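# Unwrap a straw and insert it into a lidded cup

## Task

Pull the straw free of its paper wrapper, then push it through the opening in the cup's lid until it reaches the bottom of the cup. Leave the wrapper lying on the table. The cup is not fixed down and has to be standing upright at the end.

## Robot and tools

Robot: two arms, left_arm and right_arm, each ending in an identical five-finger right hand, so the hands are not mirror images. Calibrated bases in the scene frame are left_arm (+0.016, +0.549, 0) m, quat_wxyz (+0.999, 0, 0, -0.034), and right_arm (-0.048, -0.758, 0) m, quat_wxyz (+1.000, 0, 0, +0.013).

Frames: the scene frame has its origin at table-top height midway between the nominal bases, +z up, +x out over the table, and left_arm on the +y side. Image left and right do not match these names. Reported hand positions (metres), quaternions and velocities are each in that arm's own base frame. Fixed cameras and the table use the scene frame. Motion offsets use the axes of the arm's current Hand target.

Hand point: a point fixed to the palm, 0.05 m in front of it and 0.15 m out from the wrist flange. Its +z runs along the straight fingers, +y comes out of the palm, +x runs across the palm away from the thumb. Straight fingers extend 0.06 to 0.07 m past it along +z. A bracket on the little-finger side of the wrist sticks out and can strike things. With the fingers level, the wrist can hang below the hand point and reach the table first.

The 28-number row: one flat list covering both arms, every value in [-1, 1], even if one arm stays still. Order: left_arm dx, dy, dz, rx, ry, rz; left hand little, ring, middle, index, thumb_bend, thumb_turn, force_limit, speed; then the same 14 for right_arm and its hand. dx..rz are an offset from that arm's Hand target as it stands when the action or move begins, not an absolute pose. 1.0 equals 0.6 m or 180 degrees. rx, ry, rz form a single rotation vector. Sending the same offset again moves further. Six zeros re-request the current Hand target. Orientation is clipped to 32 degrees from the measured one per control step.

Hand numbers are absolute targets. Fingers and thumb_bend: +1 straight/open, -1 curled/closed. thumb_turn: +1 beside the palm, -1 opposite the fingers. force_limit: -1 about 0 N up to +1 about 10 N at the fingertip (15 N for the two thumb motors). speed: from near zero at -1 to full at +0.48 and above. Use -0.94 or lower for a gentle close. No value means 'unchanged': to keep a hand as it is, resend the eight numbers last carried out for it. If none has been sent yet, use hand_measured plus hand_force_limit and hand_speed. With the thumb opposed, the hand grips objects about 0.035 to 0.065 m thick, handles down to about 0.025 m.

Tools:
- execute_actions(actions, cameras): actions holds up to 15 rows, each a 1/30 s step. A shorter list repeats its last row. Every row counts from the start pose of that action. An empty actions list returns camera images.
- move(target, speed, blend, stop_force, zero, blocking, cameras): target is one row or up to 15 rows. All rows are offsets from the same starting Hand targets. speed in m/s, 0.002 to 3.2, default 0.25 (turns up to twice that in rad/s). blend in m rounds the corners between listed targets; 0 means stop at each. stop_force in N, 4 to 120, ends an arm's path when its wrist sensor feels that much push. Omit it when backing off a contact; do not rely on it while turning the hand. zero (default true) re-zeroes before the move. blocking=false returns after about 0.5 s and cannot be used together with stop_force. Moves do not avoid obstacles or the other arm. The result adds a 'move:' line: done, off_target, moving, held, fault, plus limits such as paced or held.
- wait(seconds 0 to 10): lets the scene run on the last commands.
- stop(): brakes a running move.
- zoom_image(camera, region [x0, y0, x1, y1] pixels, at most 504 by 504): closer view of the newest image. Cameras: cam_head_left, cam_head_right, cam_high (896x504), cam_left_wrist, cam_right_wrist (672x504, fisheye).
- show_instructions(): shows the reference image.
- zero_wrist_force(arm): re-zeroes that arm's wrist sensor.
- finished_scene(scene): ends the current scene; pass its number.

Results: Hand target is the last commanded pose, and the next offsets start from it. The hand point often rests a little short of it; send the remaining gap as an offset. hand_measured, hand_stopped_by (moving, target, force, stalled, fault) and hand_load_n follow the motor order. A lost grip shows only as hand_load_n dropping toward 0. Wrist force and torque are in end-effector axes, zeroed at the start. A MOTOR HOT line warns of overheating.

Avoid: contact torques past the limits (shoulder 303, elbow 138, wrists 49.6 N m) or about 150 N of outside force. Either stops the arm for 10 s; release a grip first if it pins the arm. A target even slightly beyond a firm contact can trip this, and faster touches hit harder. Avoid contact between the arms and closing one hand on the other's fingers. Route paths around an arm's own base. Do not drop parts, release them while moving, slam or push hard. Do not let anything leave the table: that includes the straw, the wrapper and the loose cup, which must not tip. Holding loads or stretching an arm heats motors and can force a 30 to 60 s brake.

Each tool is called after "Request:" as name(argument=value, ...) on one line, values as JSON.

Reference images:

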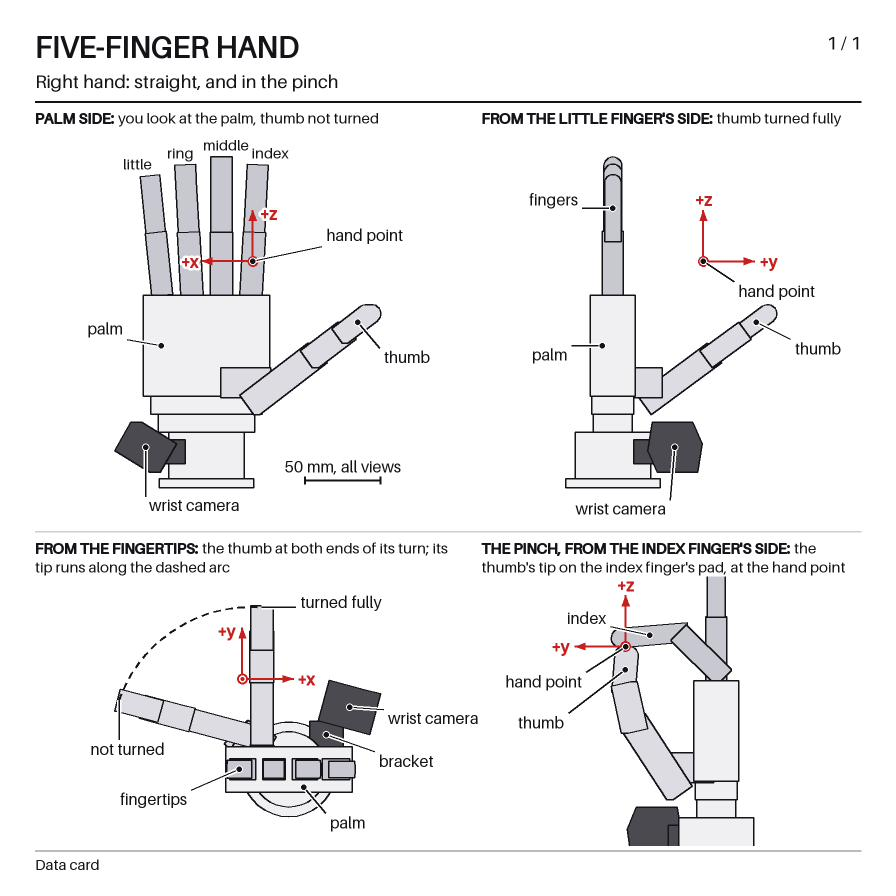

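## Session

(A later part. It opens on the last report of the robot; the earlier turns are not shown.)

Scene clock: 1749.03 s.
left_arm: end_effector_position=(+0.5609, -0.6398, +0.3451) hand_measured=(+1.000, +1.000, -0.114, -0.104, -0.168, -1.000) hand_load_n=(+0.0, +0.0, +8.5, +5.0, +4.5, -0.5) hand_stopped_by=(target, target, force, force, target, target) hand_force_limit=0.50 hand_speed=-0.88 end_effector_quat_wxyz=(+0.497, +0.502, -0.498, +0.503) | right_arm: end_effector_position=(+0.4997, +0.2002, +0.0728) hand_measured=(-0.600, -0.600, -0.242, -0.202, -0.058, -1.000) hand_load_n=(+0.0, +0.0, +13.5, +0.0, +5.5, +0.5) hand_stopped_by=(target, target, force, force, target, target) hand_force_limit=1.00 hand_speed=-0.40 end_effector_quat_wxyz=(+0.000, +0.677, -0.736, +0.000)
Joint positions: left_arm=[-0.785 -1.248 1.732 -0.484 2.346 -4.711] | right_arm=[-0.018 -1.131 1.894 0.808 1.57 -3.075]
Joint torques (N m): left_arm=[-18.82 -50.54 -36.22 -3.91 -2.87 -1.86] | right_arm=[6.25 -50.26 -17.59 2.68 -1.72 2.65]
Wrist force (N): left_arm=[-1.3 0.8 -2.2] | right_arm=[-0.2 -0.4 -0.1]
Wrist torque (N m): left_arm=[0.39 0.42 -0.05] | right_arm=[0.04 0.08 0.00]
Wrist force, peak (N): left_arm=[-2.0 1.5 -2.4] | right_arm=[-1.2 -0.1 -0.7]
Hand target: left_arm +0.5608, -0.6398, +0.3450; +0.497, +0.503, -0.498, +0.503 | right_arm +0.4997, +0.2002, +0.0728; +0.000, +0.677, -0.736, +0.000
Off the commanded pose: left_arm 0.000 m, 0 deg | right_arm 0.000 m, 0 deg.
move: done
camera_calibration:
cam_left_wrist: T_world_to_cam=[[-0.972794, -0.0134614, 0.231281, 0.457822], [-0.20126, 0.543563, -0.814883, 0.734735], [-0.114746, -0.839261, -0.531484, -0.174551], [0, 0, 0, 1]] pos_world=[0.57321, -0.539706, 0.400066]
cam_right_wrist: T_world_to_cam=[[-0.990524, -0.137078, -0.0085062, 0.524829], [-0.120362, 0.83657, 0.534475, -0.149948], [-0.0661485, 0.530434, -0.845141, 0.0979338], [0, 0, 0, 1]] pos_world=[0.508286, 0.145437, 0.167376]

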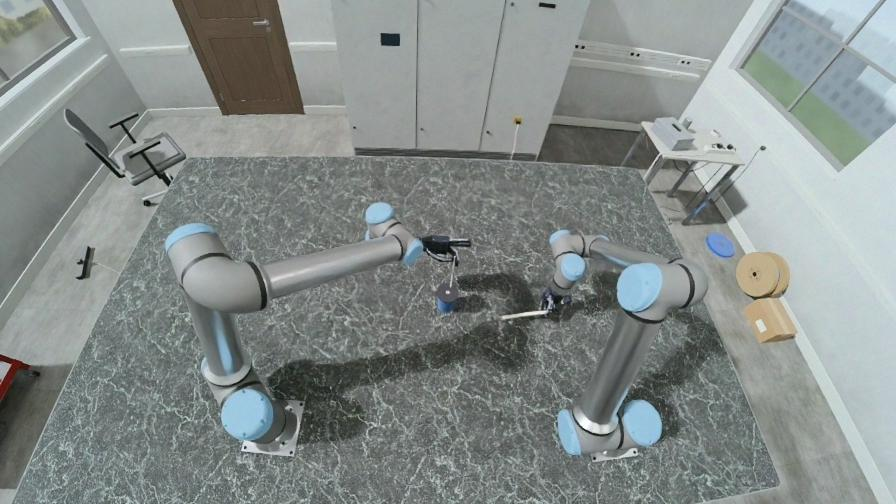

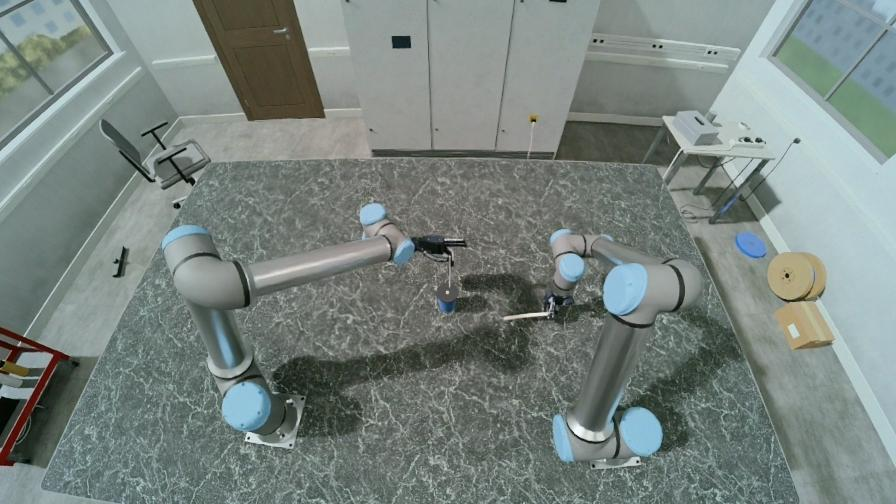

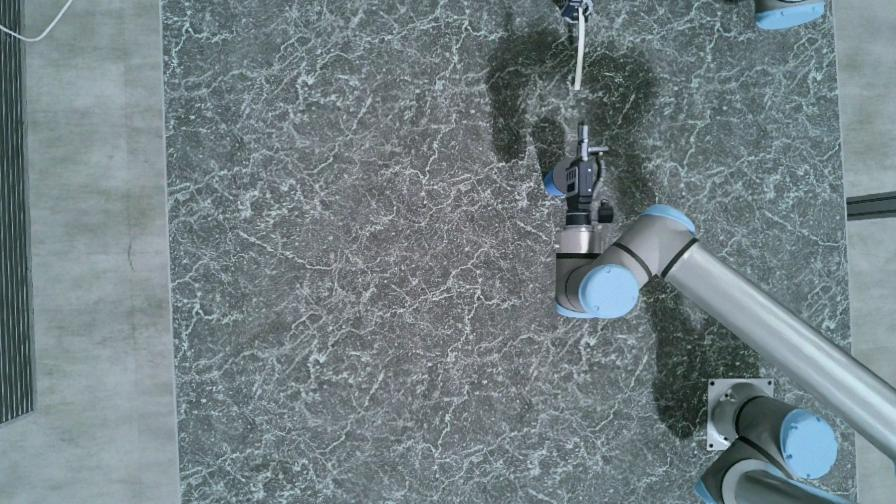

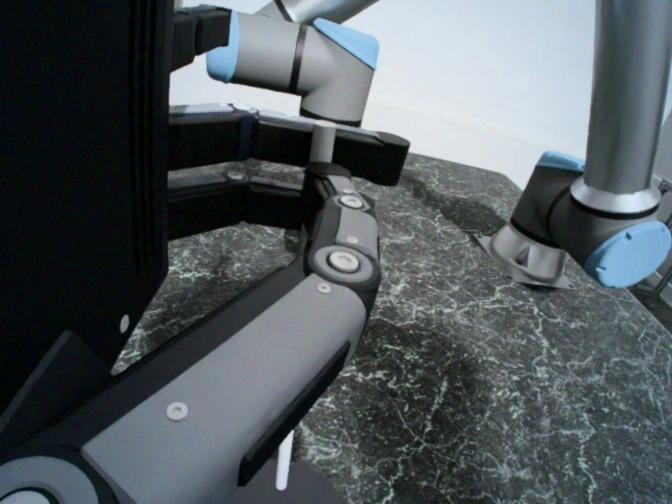

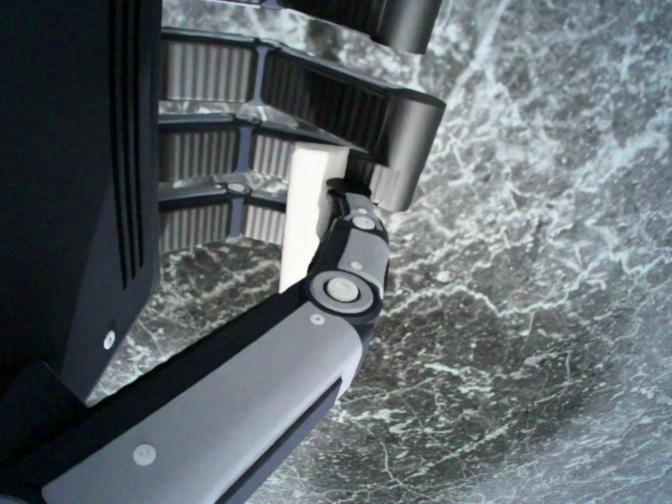

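Request:
move(target=[[-0.05,0.001,-0.0145,0,0,0,1,1,-0.7,-0.7,-0.17,-1,0.5,-0.88,0,0,0,0,0,0,-0.6,-0.6,-0.7,-0.7,1.0,-1,0.0,-0.2],[-0.05,0.001,-0.0145,0,0,0,1,1,-0.7,-0.7,-0.17,-1,0.5,-0.88,0,0,0,0,0,0,-0.6,-0.6,0.85,0.85,1.0,-1,0.0,-0.5]], speed=0.06, cameras=["all"])

Request:
zoom_image(camera="cam_head_right", region=[410, 250, 490, 330])

Request:
zoom_image(camera="cam_head_left", region=[410, 250, 490, 330])

Request:
zoom_image(camera="cam_head_right", region=[480, 270, 600, 340])

Scene clock: 1828.80 s.
left_arm: end_effector_position=(+0.5602, -0.6311, +0.3150) hand_measured=(+1.000, +1.000, -0.114, -0.104, -0.168, -1.000) hand_load_n=(+0.0, +0.0, +8.5, +5.0, +4.0, -0.5) hand_stopped_by=(target, target, force, force, target, target) hand_force_limit=0.50 hand_speed=-0.88 end_effector_quat_wxyz=(+0.497, +0.503, -0.498, +0.503) | right_arm: end_effector_position=(+0.4997, +0.2002, +0.0728) hand_measured=(-0.600, -0.600, +0.850, +0.850, +1.000, -1.000) hand_load_n=(+0.0, +0.0, +0.0, +0.0, +0.0, +0.0) hand_stopped_by=(target, target, target, target, target, target) hand_force_limit=0.00 hand_speed=-0.50 end_effector_quat_wxyz=(+0.000, +0.677, -0.736, +0.000)
Joint positions: left_arm=[-0.777 -1.231 1.769 -0.537 2.354 -4.712] | right_arm=[-0.018 -1.131 1.894 0.808 1.57 -3.075]
Joint torques (N m): left_arm=[23.38 -51.48 -31.05 -4.24 3.08 -2.19] | right_arm=[5.51 -50.3 -18.9 4.43 -2.82 -1.56]
Wrist force (N): left_arm=[-1.1 0.5 -2.9] | right_arm=[-0.3 -0.4 0.0]
Wrist torque (N m): left_arm=[0.42 0.41 0.00] | right_arm=[0.04 0.09 -0.01]
Wrist force, peak (N): left_arm=[-1.9 0.4 -3.0] | right_arm=[-0.8 -0.1 -0.3]
Hand target: left_arm +0.5602, -0.6311, +0.3150; +0.497, +0.503, -0.498, +0.503 | right_arm +0.4997, +0.2002, +0.0728; +0.000, +0.677, -0.736, +0.000
Off the commanded pose: left_arm 0.000 m, 0 deg | right_arm 0.000 m, 0 deg.
move: done
camera_calibration:
cam_left_wrist: T_world_to_cam=[[-0.972736, -0.0134749, 0.231522, 0.464068], [-0.201476, 0.543508, -0.814866, 0.705508], [-0.114854, -0.839296, -0.531405, -0.18326], [0, 0, 0, 1]] pos_world=[0.57251, -0.531006, 0.370067]
cam_right_wrist: T_world_to_cam=[[-0.990524, -0.137078, -0.0085062, 0.524828], [-0.120362, 0.83657, 0.534475, -0.149895], [-0.0661485, 0.530434, -0.845141, 0.0978493], [0, 0, 0, 1]] pos_world=[0.508286, 0.145437, 0.167276]

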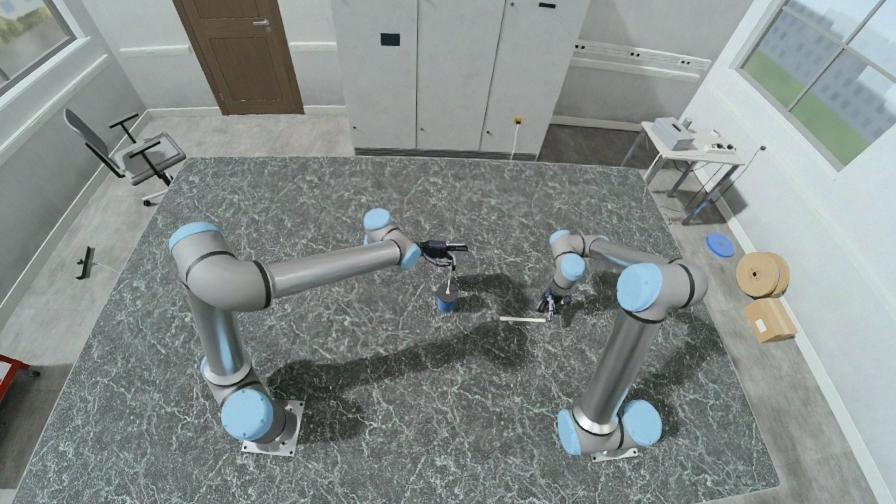

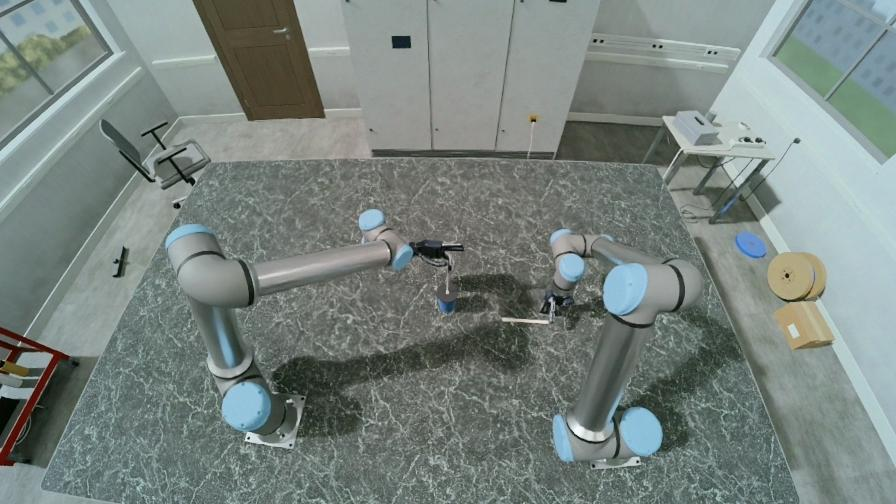

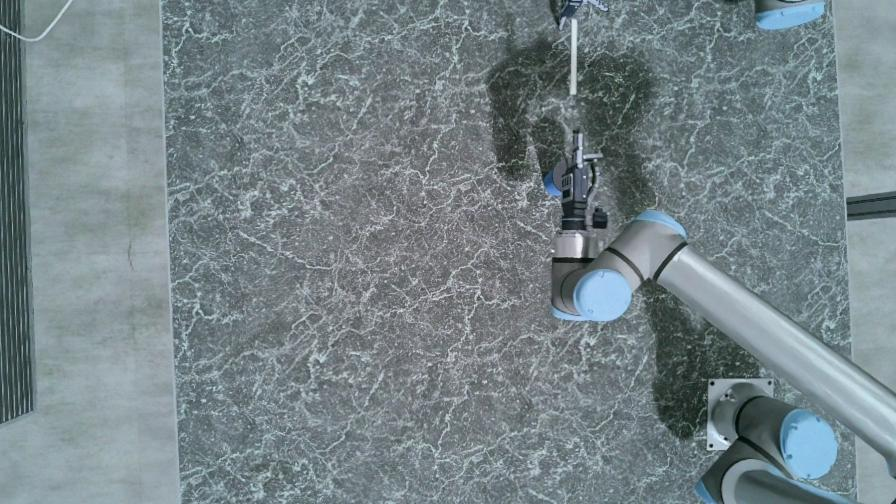

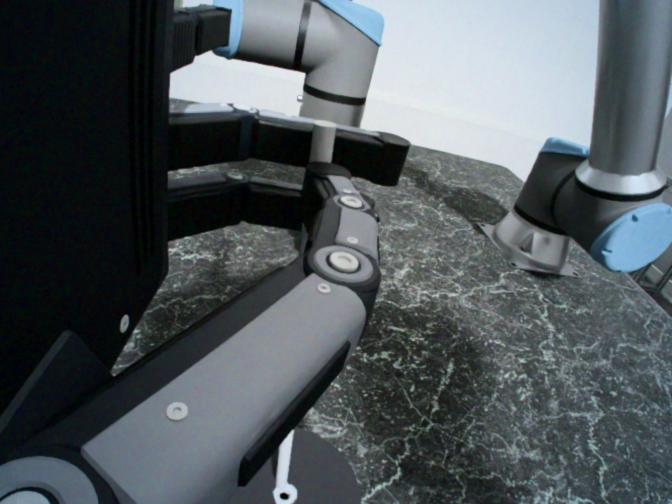

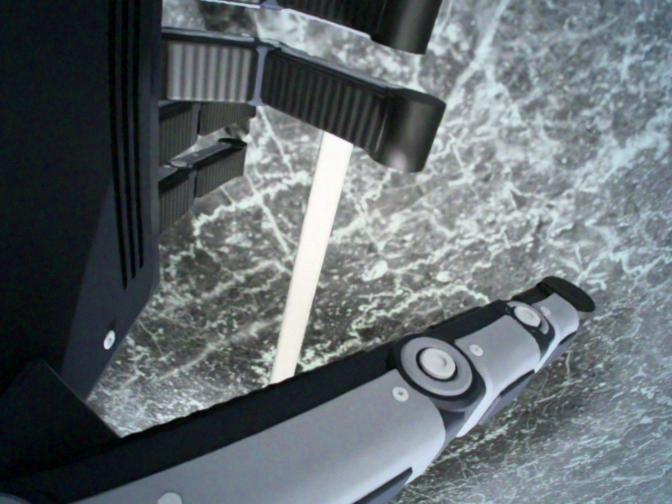

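Scaled by 6.300 from the camera's 896x504 image, which has a finer 1280x720 frame.

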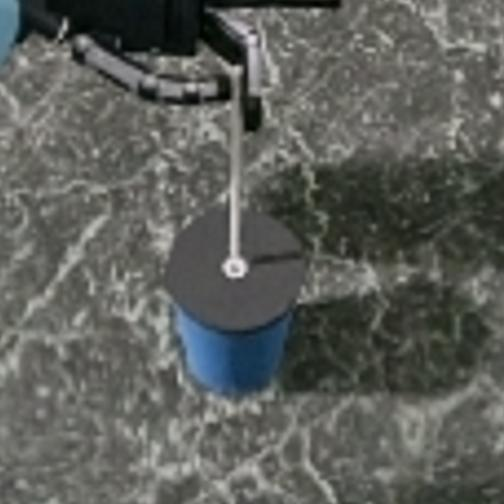

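Scaled by 6.300 from the camera's 896x504 image, which has a finer 1280x720 frame.

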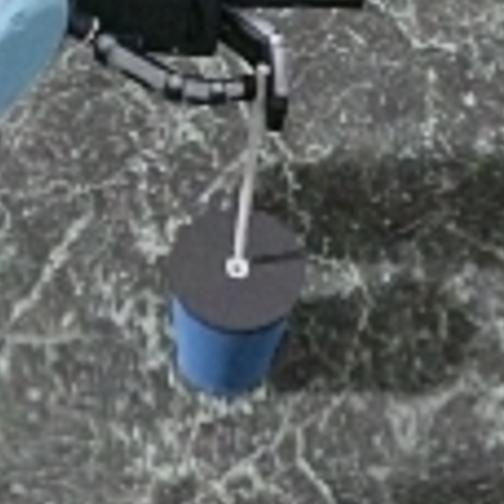

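Scaled by 4.200 from the camera's 896x504 image, which has a finer 1280x720 frame.

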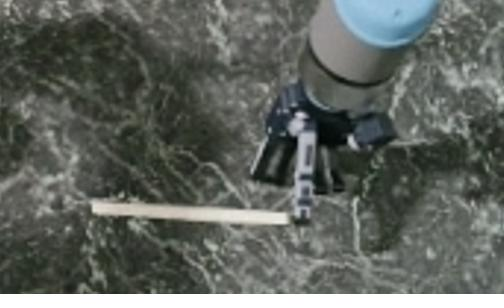

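Request:
zoom_image(camera="cam_left_wrist", region=[230, 400, 370, 504])

Request:
zoom_image(camera="cam_head_right", region=[430, 270, 470, 310])

Request:
zoom_image(camera="cam_head_left", region=[430, 270, 470, 310])

Scaled by 3.600 from the camera's 672x504 image, which has a finer 960x720 frame.

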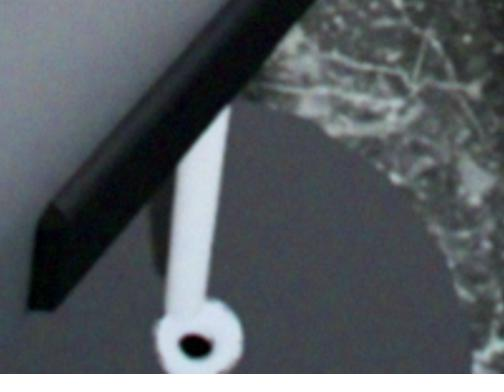

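Scaled by 12.600 from the camera's 896x504 image, which has a finer 1280x720 frame.

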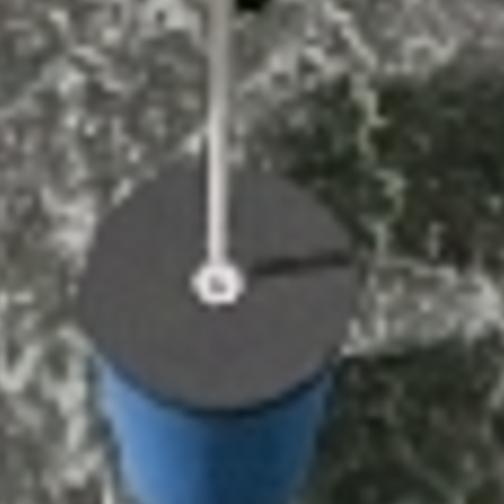

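Scaled by 12.600 from the camera's 896x504 image, which has a finer 1280x720 frame.

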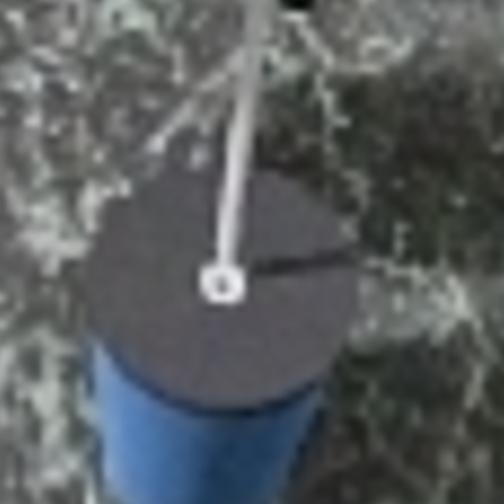

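Request:
move(target=[-0.0125,0.0052,-0.0013,0,0,0,1,1,-0.7,-0.7,-0.17,-1,0.5,-0.88,0,0,-0.25,0,0,0,-0.6,-0.6,0.85,0.85,1.0,-1,0.0,-0.5], speed=0.1, cameras=["cam_left_wrist","cam_head_right","cam_head_left"])

Request:
zoom_image(camera="cam_left_wrist", region=[230, 400, 370, 504])

Request:
zoom_image(camera="cam_head_right", region=[430, 270, 470, 310])

Request:
zoom_image(camera="cam_head_left", region=[430, 270, 470, 310])

Scene clock: 1901.87 s.
left_arm: end_effector_position=(+0.5570, -0.6304, +0.3075) hand_measured=(+1.000, +1.000, -0.114, -0.104, -0.168, -1.000) hand_load_n=(+0.0, +0.0, +8.5, +5.0, +4.0, -0.5) hand_stopped_by=(target, target, force, force, target, target) hand_force_limit=0.50 hand_speed=-0.88 end_effector_quat_wxyz=(+0.497, +0.503, -0.498, +0.503) | right_arm: end_effector_position=(+0.4998, +0.2002, +0.2226) hand_measured=(-0.600, -0.600, +0.850, +0.850, +1.000, -1.000) hand_load_n=(+0.0, +0.0, +0.0, +0.0, +0.0, +0.0) hand_stopped_by=(target, target, target, target, target, target) hand_force_limit=0.00 hand_speed=-0.50 end_effector_quat_wxyz=(+0.000, +0.677, -0.736, +0.000)
Joint positions: left_arm=[-0.78 -1.229 1.781 -0.552 2.352 -4.712] | right_arm=[-0.018 -1.281 1.79 1.063 1.57 -3.075]
Joint torques (N m): left_arm=[-18.63 -51.87 -30.24 -4.49 -2.81 -0.26] | right_arm=[-10.69 -65.61 -37.52 6.64 -1.12 -2.4]
Wrist force (N): left_arm=[-1.6 0.7 -2.3] | right_arm=[-0.2 0.0 0.1]
Wrist torque (N m): left_arm=[0.43 0.44 -0.01] | right_arm=[0.10 0.07 0.00]
Wrist force, peak (N): left_arm=[-1.6 0.7 -2.9] | right_arm=[-0.4 -0.1 0.7]
Hand target: left_arm +0.5570, -0.6304, +0.3075; +0.497, +0.503, -0.498, +0.503 | right_arm +0.4998, +0.2002, +0.2228; +0.000, +0.677, -0.736, +0.000
Off the commanded pose: left_arm 0.000 m, 0 deg | right_arm 0.000 m, 0 deg.
move: done
camera_calibration:
cam_left_wrist: T_world_to_cam=[[-0.972736, -0.0134749, 0.231522, 0.462799], [-0.201476, 0.543508, -0.814866, 0.698337], [-0.114854, -0.839296, -0.531405, -0.18693], [0, 0, 0, 1]] pos_world=[0.56941, -0.530206, 0.362567]
Images, in order (width x height): cam_head_left 896x504, cam_head_right 896x504, cam_left_wrist 672x504.

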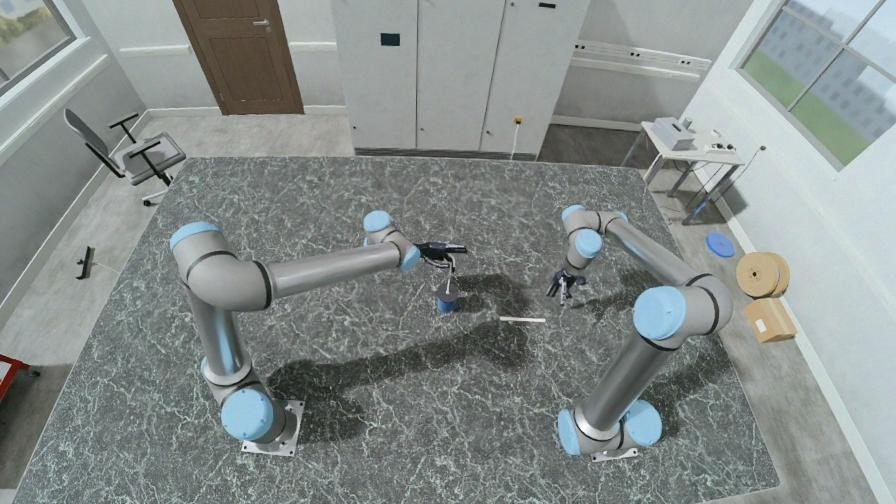

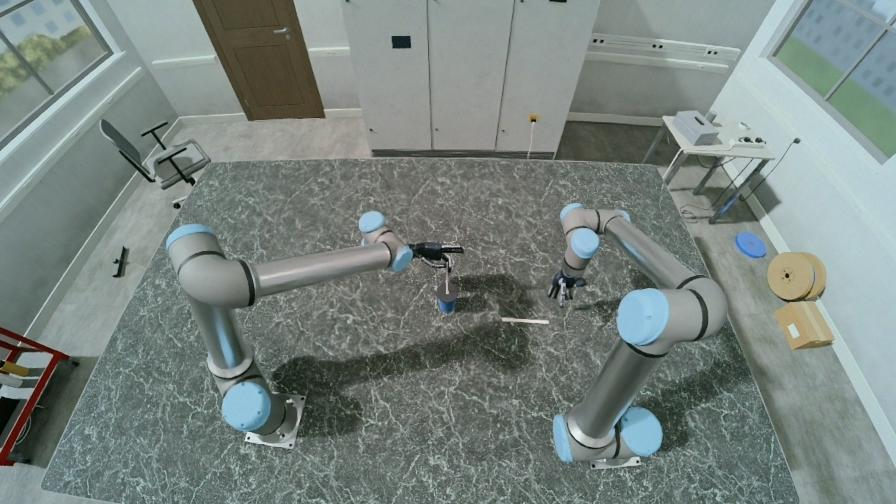

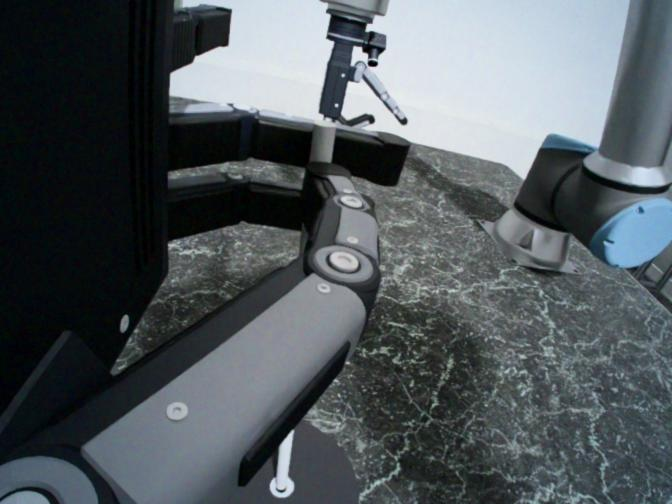

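Scaled by 3.600 from the camera's 672x504 image, which has a finer 960x720 frame.

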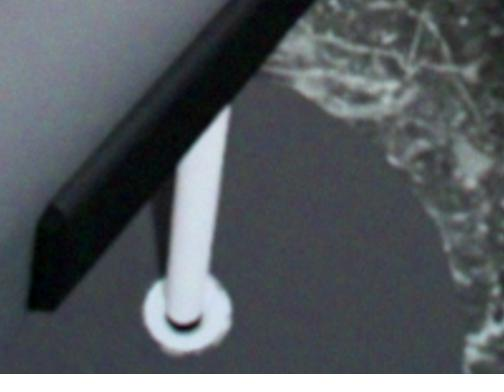

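Scaled by 12.600 from the camera's 896x504 image, which has a finer 1280x720 frame.

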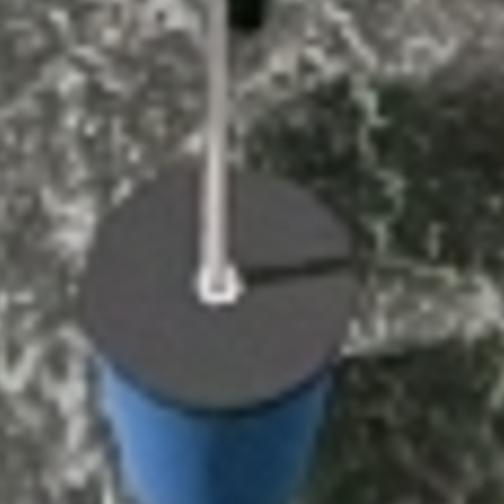

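Scaled by 12.600 from the camera's 896x504 image, which has a finer 1280x720 frame.

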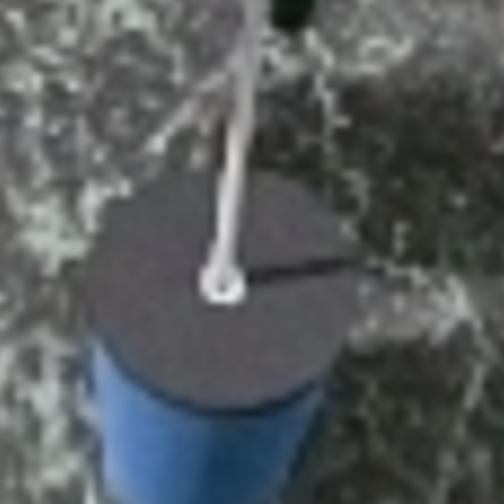

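Request:
move(target=[-0.0083,0.0017,0,0,0,0,1,1,-0.7,-0.7,-0.17,-1,0.5,-0.88,0,0,0,0,0,0,-0.6,-0.6,0.85,0.85,1.0,-1,0.0,-0.5], speed=0.02, cameras=["cam_left_wrist","cam_head_right","cam_head_left"])

Request:
zoom_image(camera="cam_left_wrist", region=[230, 400, 370, 504])

Request:
zoom_image(camera="cam_head_right", region=[430, 270, 470, 310])

Request:
zoom_image(camera="cam_head_left", region=[430, 270, 470, 310])

Scene clock: 1963.30 s.
left_arm: end_effector_position=(+0.5561, -0.6304, +0.3027) hand_measured=(+1.000, +1.000, -0.114, -0.104, -0.168, -1.000) hand_load_n=(+0.0, +0.0, +8.0, +5.0, +4.0, -0.5) hand_stopped_by=(target, target, force, force, target, target) hand_force_limit=0.50 hand_speed=-0.88 end_effector_quat_wxyz=(+0.497, +0.503, -0.498, +0.503) | right_arm: end_effector_position=(+0.4998, +0.2002, +0.2228) hand_measured=(-0.600, -0.600, +0.850, +0.850, +1.000, -1.000) hand_load_n=(+0.0, +0.0, +0.0, +0.0, +0.0, +0.0) hand_stopped_by=(target, target, target, target, target, target) hand_force_limit=0.00 hand_speed=-0.50 end_effector_quat_wxyz=(+0.000, +0.677, -0.736, +0.000)
Joint positions: left_arm=[-0.781 -1.226 1.787 -0.56 2.351 -4.712] | right_arm=[-0.018 -1.281 1.79 1.063 1.57 -3.075]
Joint torques (N m): left_arm=[-20.05 -51.13 -29.19 -4.56 -2.64 0.05] | right_arm=[-10.93 -65.74 -35.95 6.54 2 -2.51]
Wrist force (N): left_arm=[-0.5 0.5 -2.1] | right_arm=[-0.1 0.1 -0.3]
Wrist torque (N m): left_arm=[0.41 0.41 0.01] | right_arm=[0.13 0.05 0.01]
Wrist force, peak (N): left_arm=[-1.9 0.9 -2.9] | right_arm=[-0.1 0.5 -0.3]
Hand target: left_arm +0.5560, -0.6304, +0.3026; +0.497, +0.503, -0.498, +0.503 | right_arm +0.4998, +0.2002, +0.2228; +0.000, +0.677, -0.736, +0.000
Off the commanded pose: left_arm 0.000 m, 0 deg | right_arm 0.000 m, 0 deg.
move: done
camera_calibration:
cam_left_wrist: T_world_to_cam=[[-0.972736, -0.0134749, 0.231522, 0.462938], [-0.201476, 0.543508, -0.814866, 0.694225], [-0.114854, -0.839296, -0.531405, -0.189596], [0, 0, 0, 1]] pos_world=[0.56841, -0.530206, 0.357767]
Images, in order (width x height): cam_head_left 896x504, cam_head_right 896x504, cam_left_wrist 672x504.

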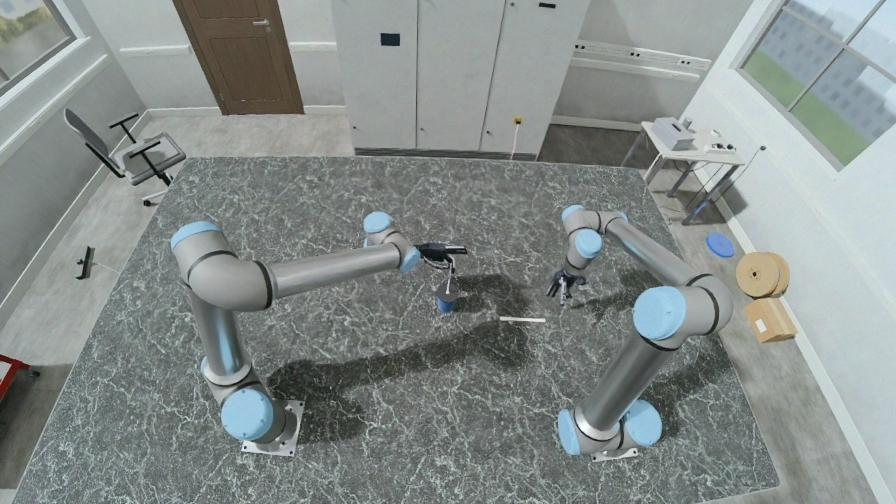

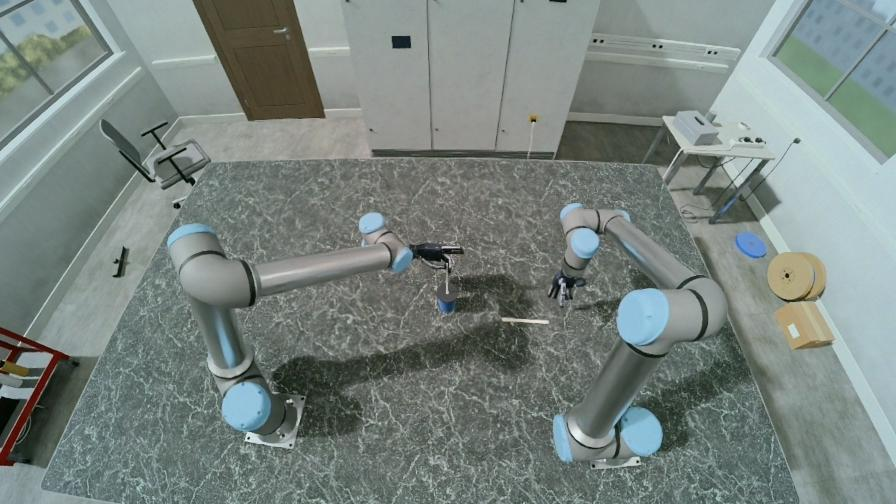

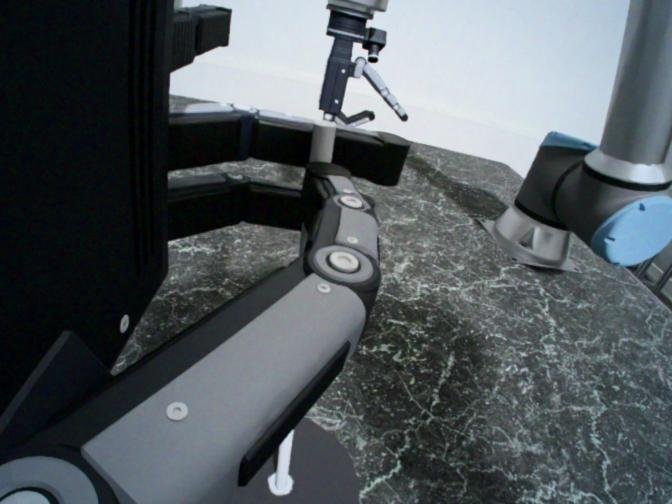

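Scaled by 3.600 from the camera's 672x504 image, which has a finer 960x720 frame.

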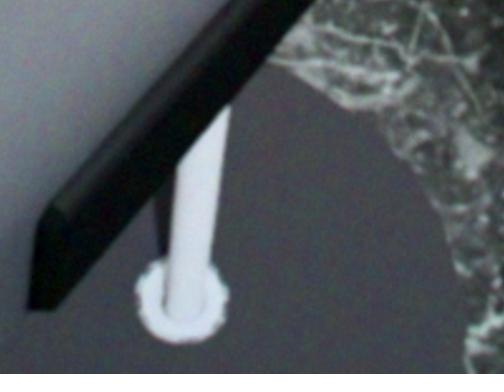

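Scaled by 12.600 from the camera's 896x504 image, which has a finer 1280x720 frame.

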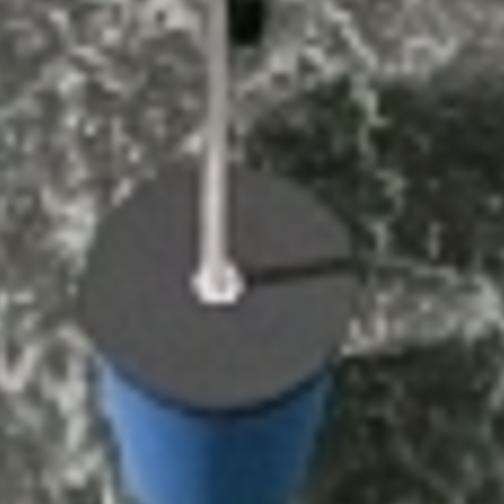

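Scaled by 12.600 from the camera's 896x504 image, which has a finer 1280x720 frame.

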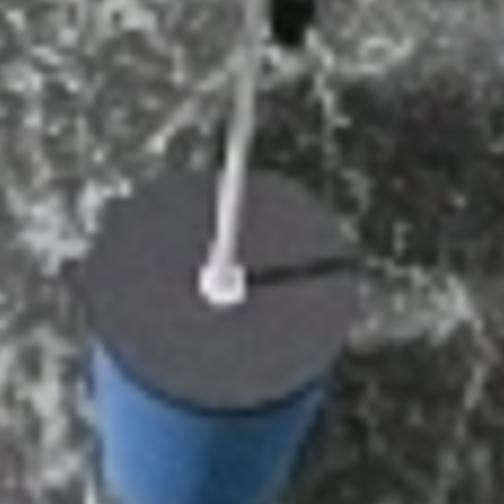

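Request:
move(target=[-0.0333,0,0,0,0,0,1,1,-0.7,-0.7,-0.17,-1,0.5,-0.88,0,0,0,0,0,0,-0.6,-0.6,0.85,0.85,1.0,-1,0.0,-0.5], speed=0.02, stop_force=4, cameras=["cam_left_wrist","cam_head_right","cam_head_left"])

Request:
zoom_image(camera="cam_left_wrist", region=[230, 400, 370, 504])

Request:
zoom_image(camera="cam_head_right", region=[430, 270, 470, 310])

Scene clock: 1975.90 s.
left_arm: end_effector_position=(+0.5560, -0.6304, +0.2826) hand_measured=(+1.000, +1.000, -0.114, -0.104, -0.168, -1.000) hand_load_n=(+0.0, +0.0, +8.0, +6.0, +4.0, -0.5) hand_stopped_by=(target, target, force, force, target, target) hand_force_limit=0.50 hand_speed=-0.88 end_effector_quat_wxyz=(+0.497, +0.503, -0.498, +0.503) | right_arm: end_effector_position=(+0.4998, +0.2002, +0.2228) hand_measured=(-0.600, -0.600, +0.850, +0.850, +1.000, -1.000) hand_load_n=(+0.5, +0.0, +0.0, +0.0, +0.0, +0.0) hand_stopped_by=(target, target, target, target, target, target) hand_force_limit=0.00 hand_speed=-0.50 end_effector_quat_wxyz=(+0.000, +0.677, -0.736, +0.000)
Joint positions: left_arm=[-0.781 -1.208 1.802 -0.594 2.351 -4.712] | right_arm=[-0.018 -1.281 1.79 1.063 1.57 -3.075]
Joint torques (N m): left_arm=[-10.85 -51.1 -30.4 -4.53 2.43 -1.47] | right_arm=[-11.01 -64.6 -36.09 6.49 2.02 -2.41]
Wrist force (N): left_arm=[-0.7 0.9 -2.2] | right_arm=[-0.1 0.1 0.0]
Wrist torque (N m): left_arm=[0.43 0.42 -0.05] | right_arm=[0.11 0.04 0.01]
Wrist force, peak (N): left_arm=[3.8 0.3 -2.5] | right_arm=[-0.4 0.5 -0.2]
Hand target: left_arm +0.5560, -0.6304, +0.2826; +0.497, +0.503, -0.498, +0.503 | right_arm +0.4998, +0.2002, +0.2228; +0.000, +0.677, -0.736, +0.000
Off the commanded pose: left_arm 0.000 m, 0 deg | right_arm 0.000 m, 0 deg.
move: done
camera_calibration:
cam_left_wrist: T_world_to_cam=[[-0.972736, -0.0134749, 0.231522, 0.467615], [-0.201476, 0.543508, -0.814866, 0.677764], [-0.114854, -0.839296, -0.531405, -0.20033], [0, 0, 0, 1]] pos_world=[0.56841, -0.530206, 0.337567]
Images, in order (width x height): cam_head_left 896x504, cam_head_right 896x504, cam_left_wrist 672x504.

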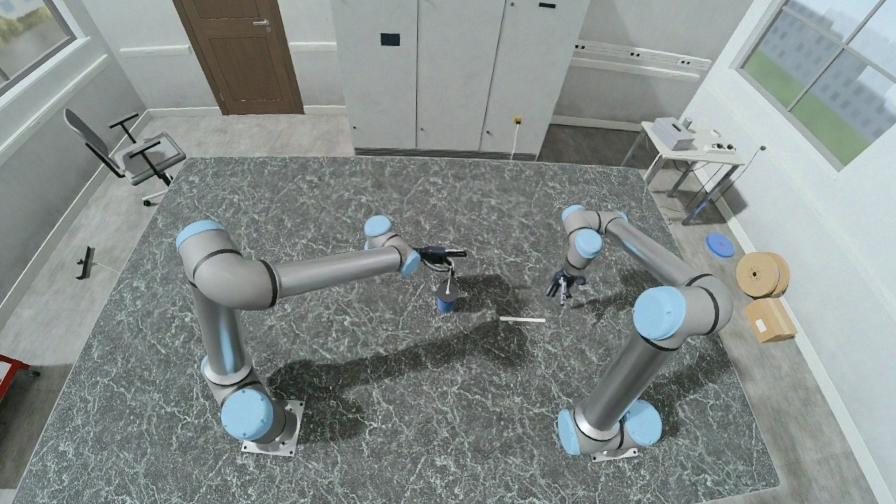

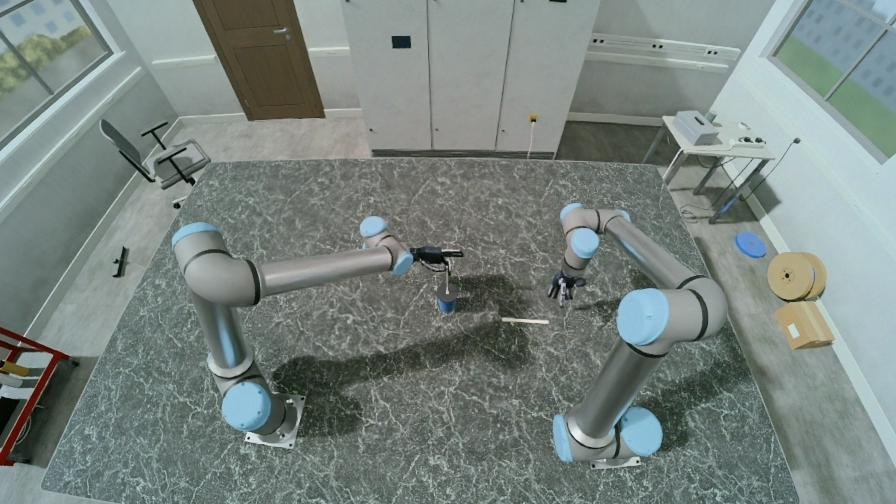

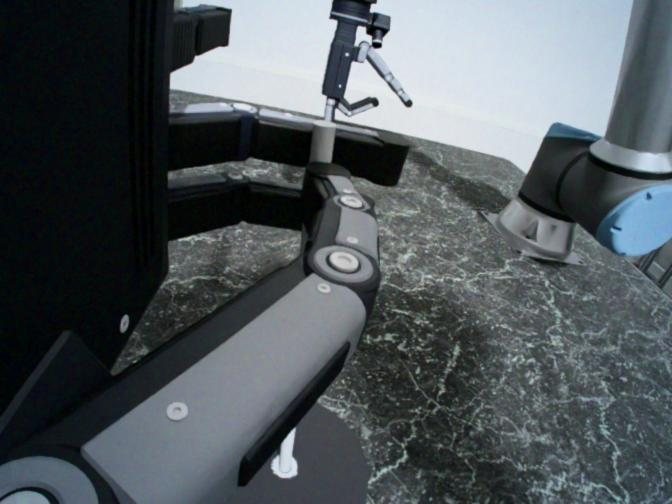

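Scaled by 3.600 from the camera's 672x504 image, which has a finer 960x720 frame.

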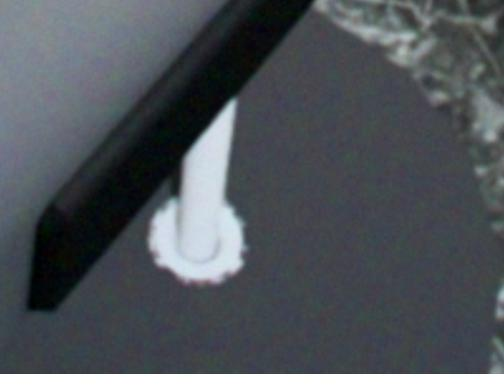

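Scaled by 12.600 from the camera's 896x504 image, which has a finer 1280x720 frame.

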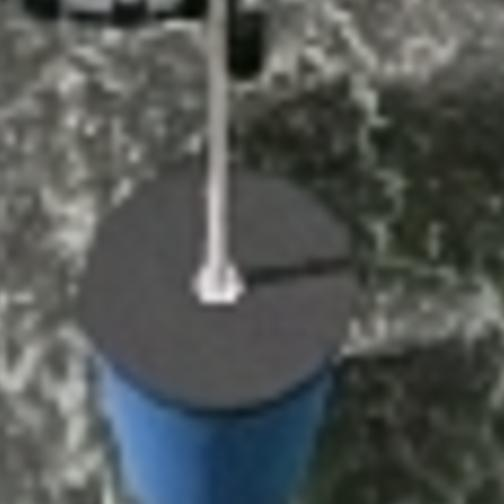

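Request:
move(target=[-0.19,0,0,0,0,0,1,1,-0.7,-0.7,-0.17,-1,0.5,-0.88,0,0,0,0,0,0,-0.6,-0.6,0.85,0.85,1.0,-1,0.0,-0.5], speed=0.03, stop_force=5, cameras=["cam_left_wrist","cam_head_right","cam_head_left"])

Request:
zoom_image(camera="cam_head_right", region=[410, 240, 500, 330])

Request:
zoom_image(camera="cam_head_left", region=[410, 240, 500, 330])

Scene clock: 1995.23 s.
left_arm: end_effector_position=(+0.5561, -0.6303, +0.1871) hand_measured=(+1.000, +1.000, -0.114, -0.104, -0.168, -1.000) hand_load_n=(+0.0, +0.0, +8.0, +6.0, +3.5, -1.0) hand_stopped_by=(target, target, force, force, target, target) hand_force_limit=0.50 hand_speed=-0.88 end_effector_quat_wxyz=(+0.497, +0.503, -0.498, +0.503) | right_arm: end_effector_position=(+0.4998, +0.2002, +0.2228) hand_measured=(-0.600, -0.600, +0.850, +0.850, +1.000, -1.000) hand_load_n=(+0.0, +0.0, +0.0, +0.0, +0.0, +0.0) hand_stopped_by=(target, target, target, target, target, target) hand_force_limit=0.00 hand_speed=-0.50 end_effector_quat_wxyz=(+0.000, +0.677, -0.736, +0.000)
Joint positions: left_arm=[-0.781 -1.107 1.86 -0.753 2.351 -4.712] | right_arm=[-0.018 -1.281 1.79 1.063 1.57 -3.075]
Joint torques (N m): left_arm=[18.64 -81.58 -40.61 0.35 2.21 -0.04] | right_arm=[-10.32 -63.77 -35.43 6.41 2.01 -2.44]
Wrist force (N): left_arm=[-5.5 1.2 -2.3] | right_arm=[0.0 0.3 -0.2]
Wrist torque (N m): left_arm=[0.43 0.38 0.00] | right_arm=[0.15 0.04 0.02]
Wrist force, peak (N): left_arm=[-5.8 0.7 -2.4] | right_arm=[-0.4 0.6 0.0]
Hand target: left_arm +0.5561, -0.6303, +0.1871; +0.497, +0.503, -0.498, +0.503 (not the last commanded pose) | right_arm +0.4998, +0.2002, +0.2228; +0.000, +0.677, -0.736, +0.000
Off the commanded pose: left_arm 0.018 m, 0 deg | right_arm 0.000 m, 0 deg.
move: contact (left_arm)
camera_calibration:
cam_left_wrist: T_world_to_cam=[[-0.972739, -0.0134945, 0.23151, 0.489719], [-0.201467, 0.543577, -0.814822, 0.599965], [-0.114848, -0.839251, -0.531477, -0.251042], [0, 0, 0, 1]] pos_world=[0.56841, -0.530206, 0.242067]
Images, in order (width x height): cam_head_left 896x504, cam_head_right 896x504, cam_left_wrist 672x504.

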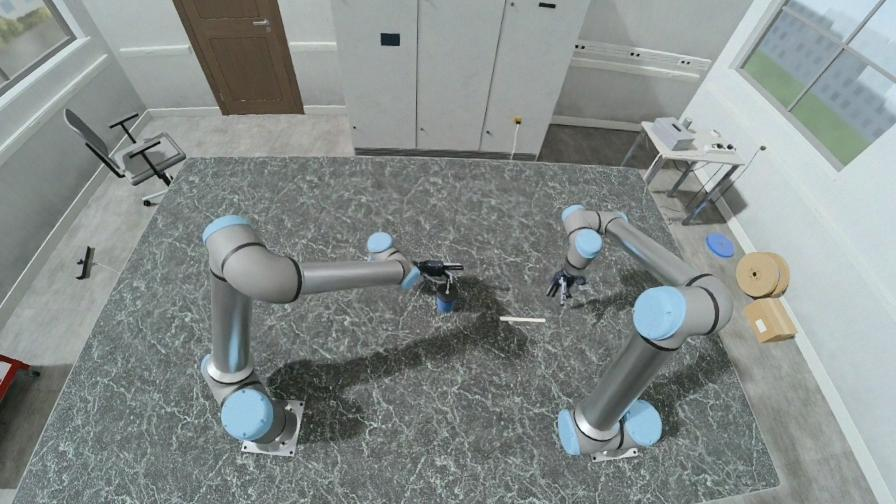

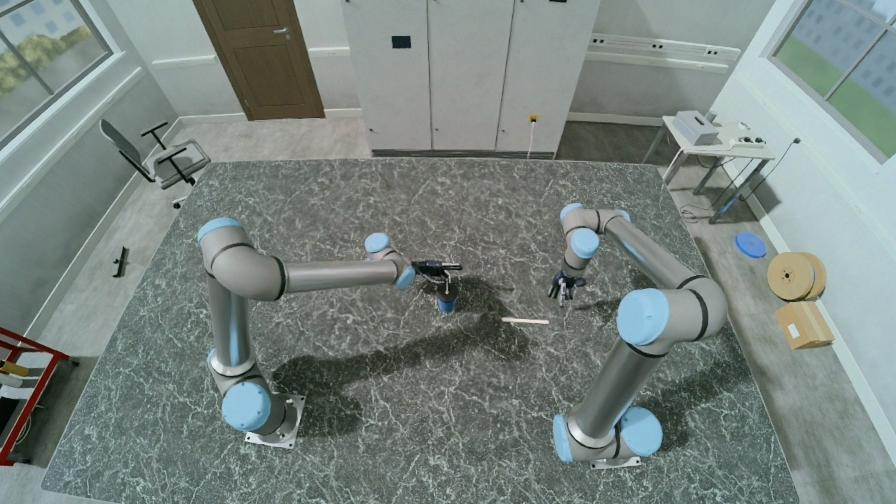

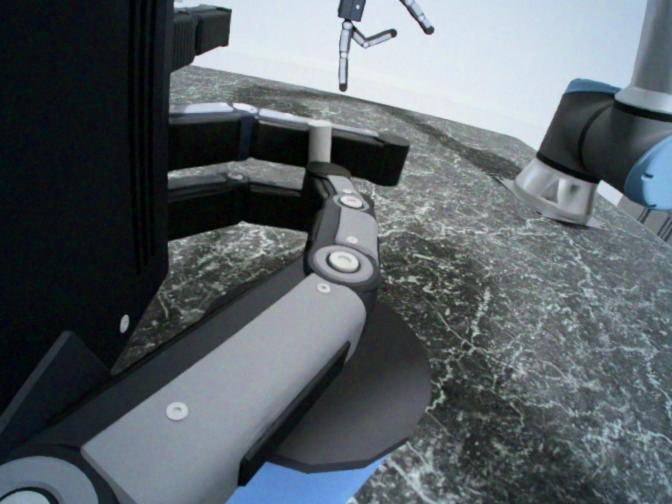

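Scaled by 5.600 from the camera's 896x504 image, which has a finer 1280x720 frame.

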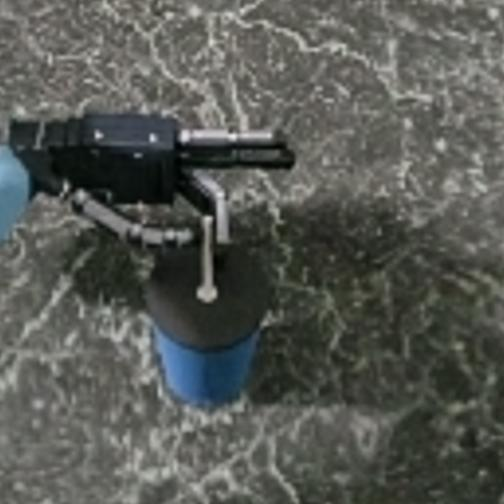

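Scaled by 5.600 from the camera's 896x504 image, which has a finer 1280x720 frame.

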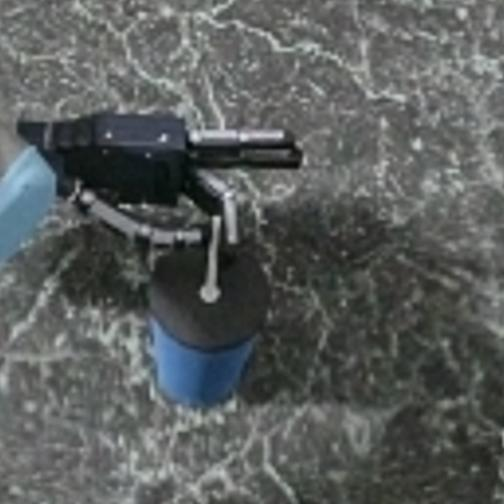

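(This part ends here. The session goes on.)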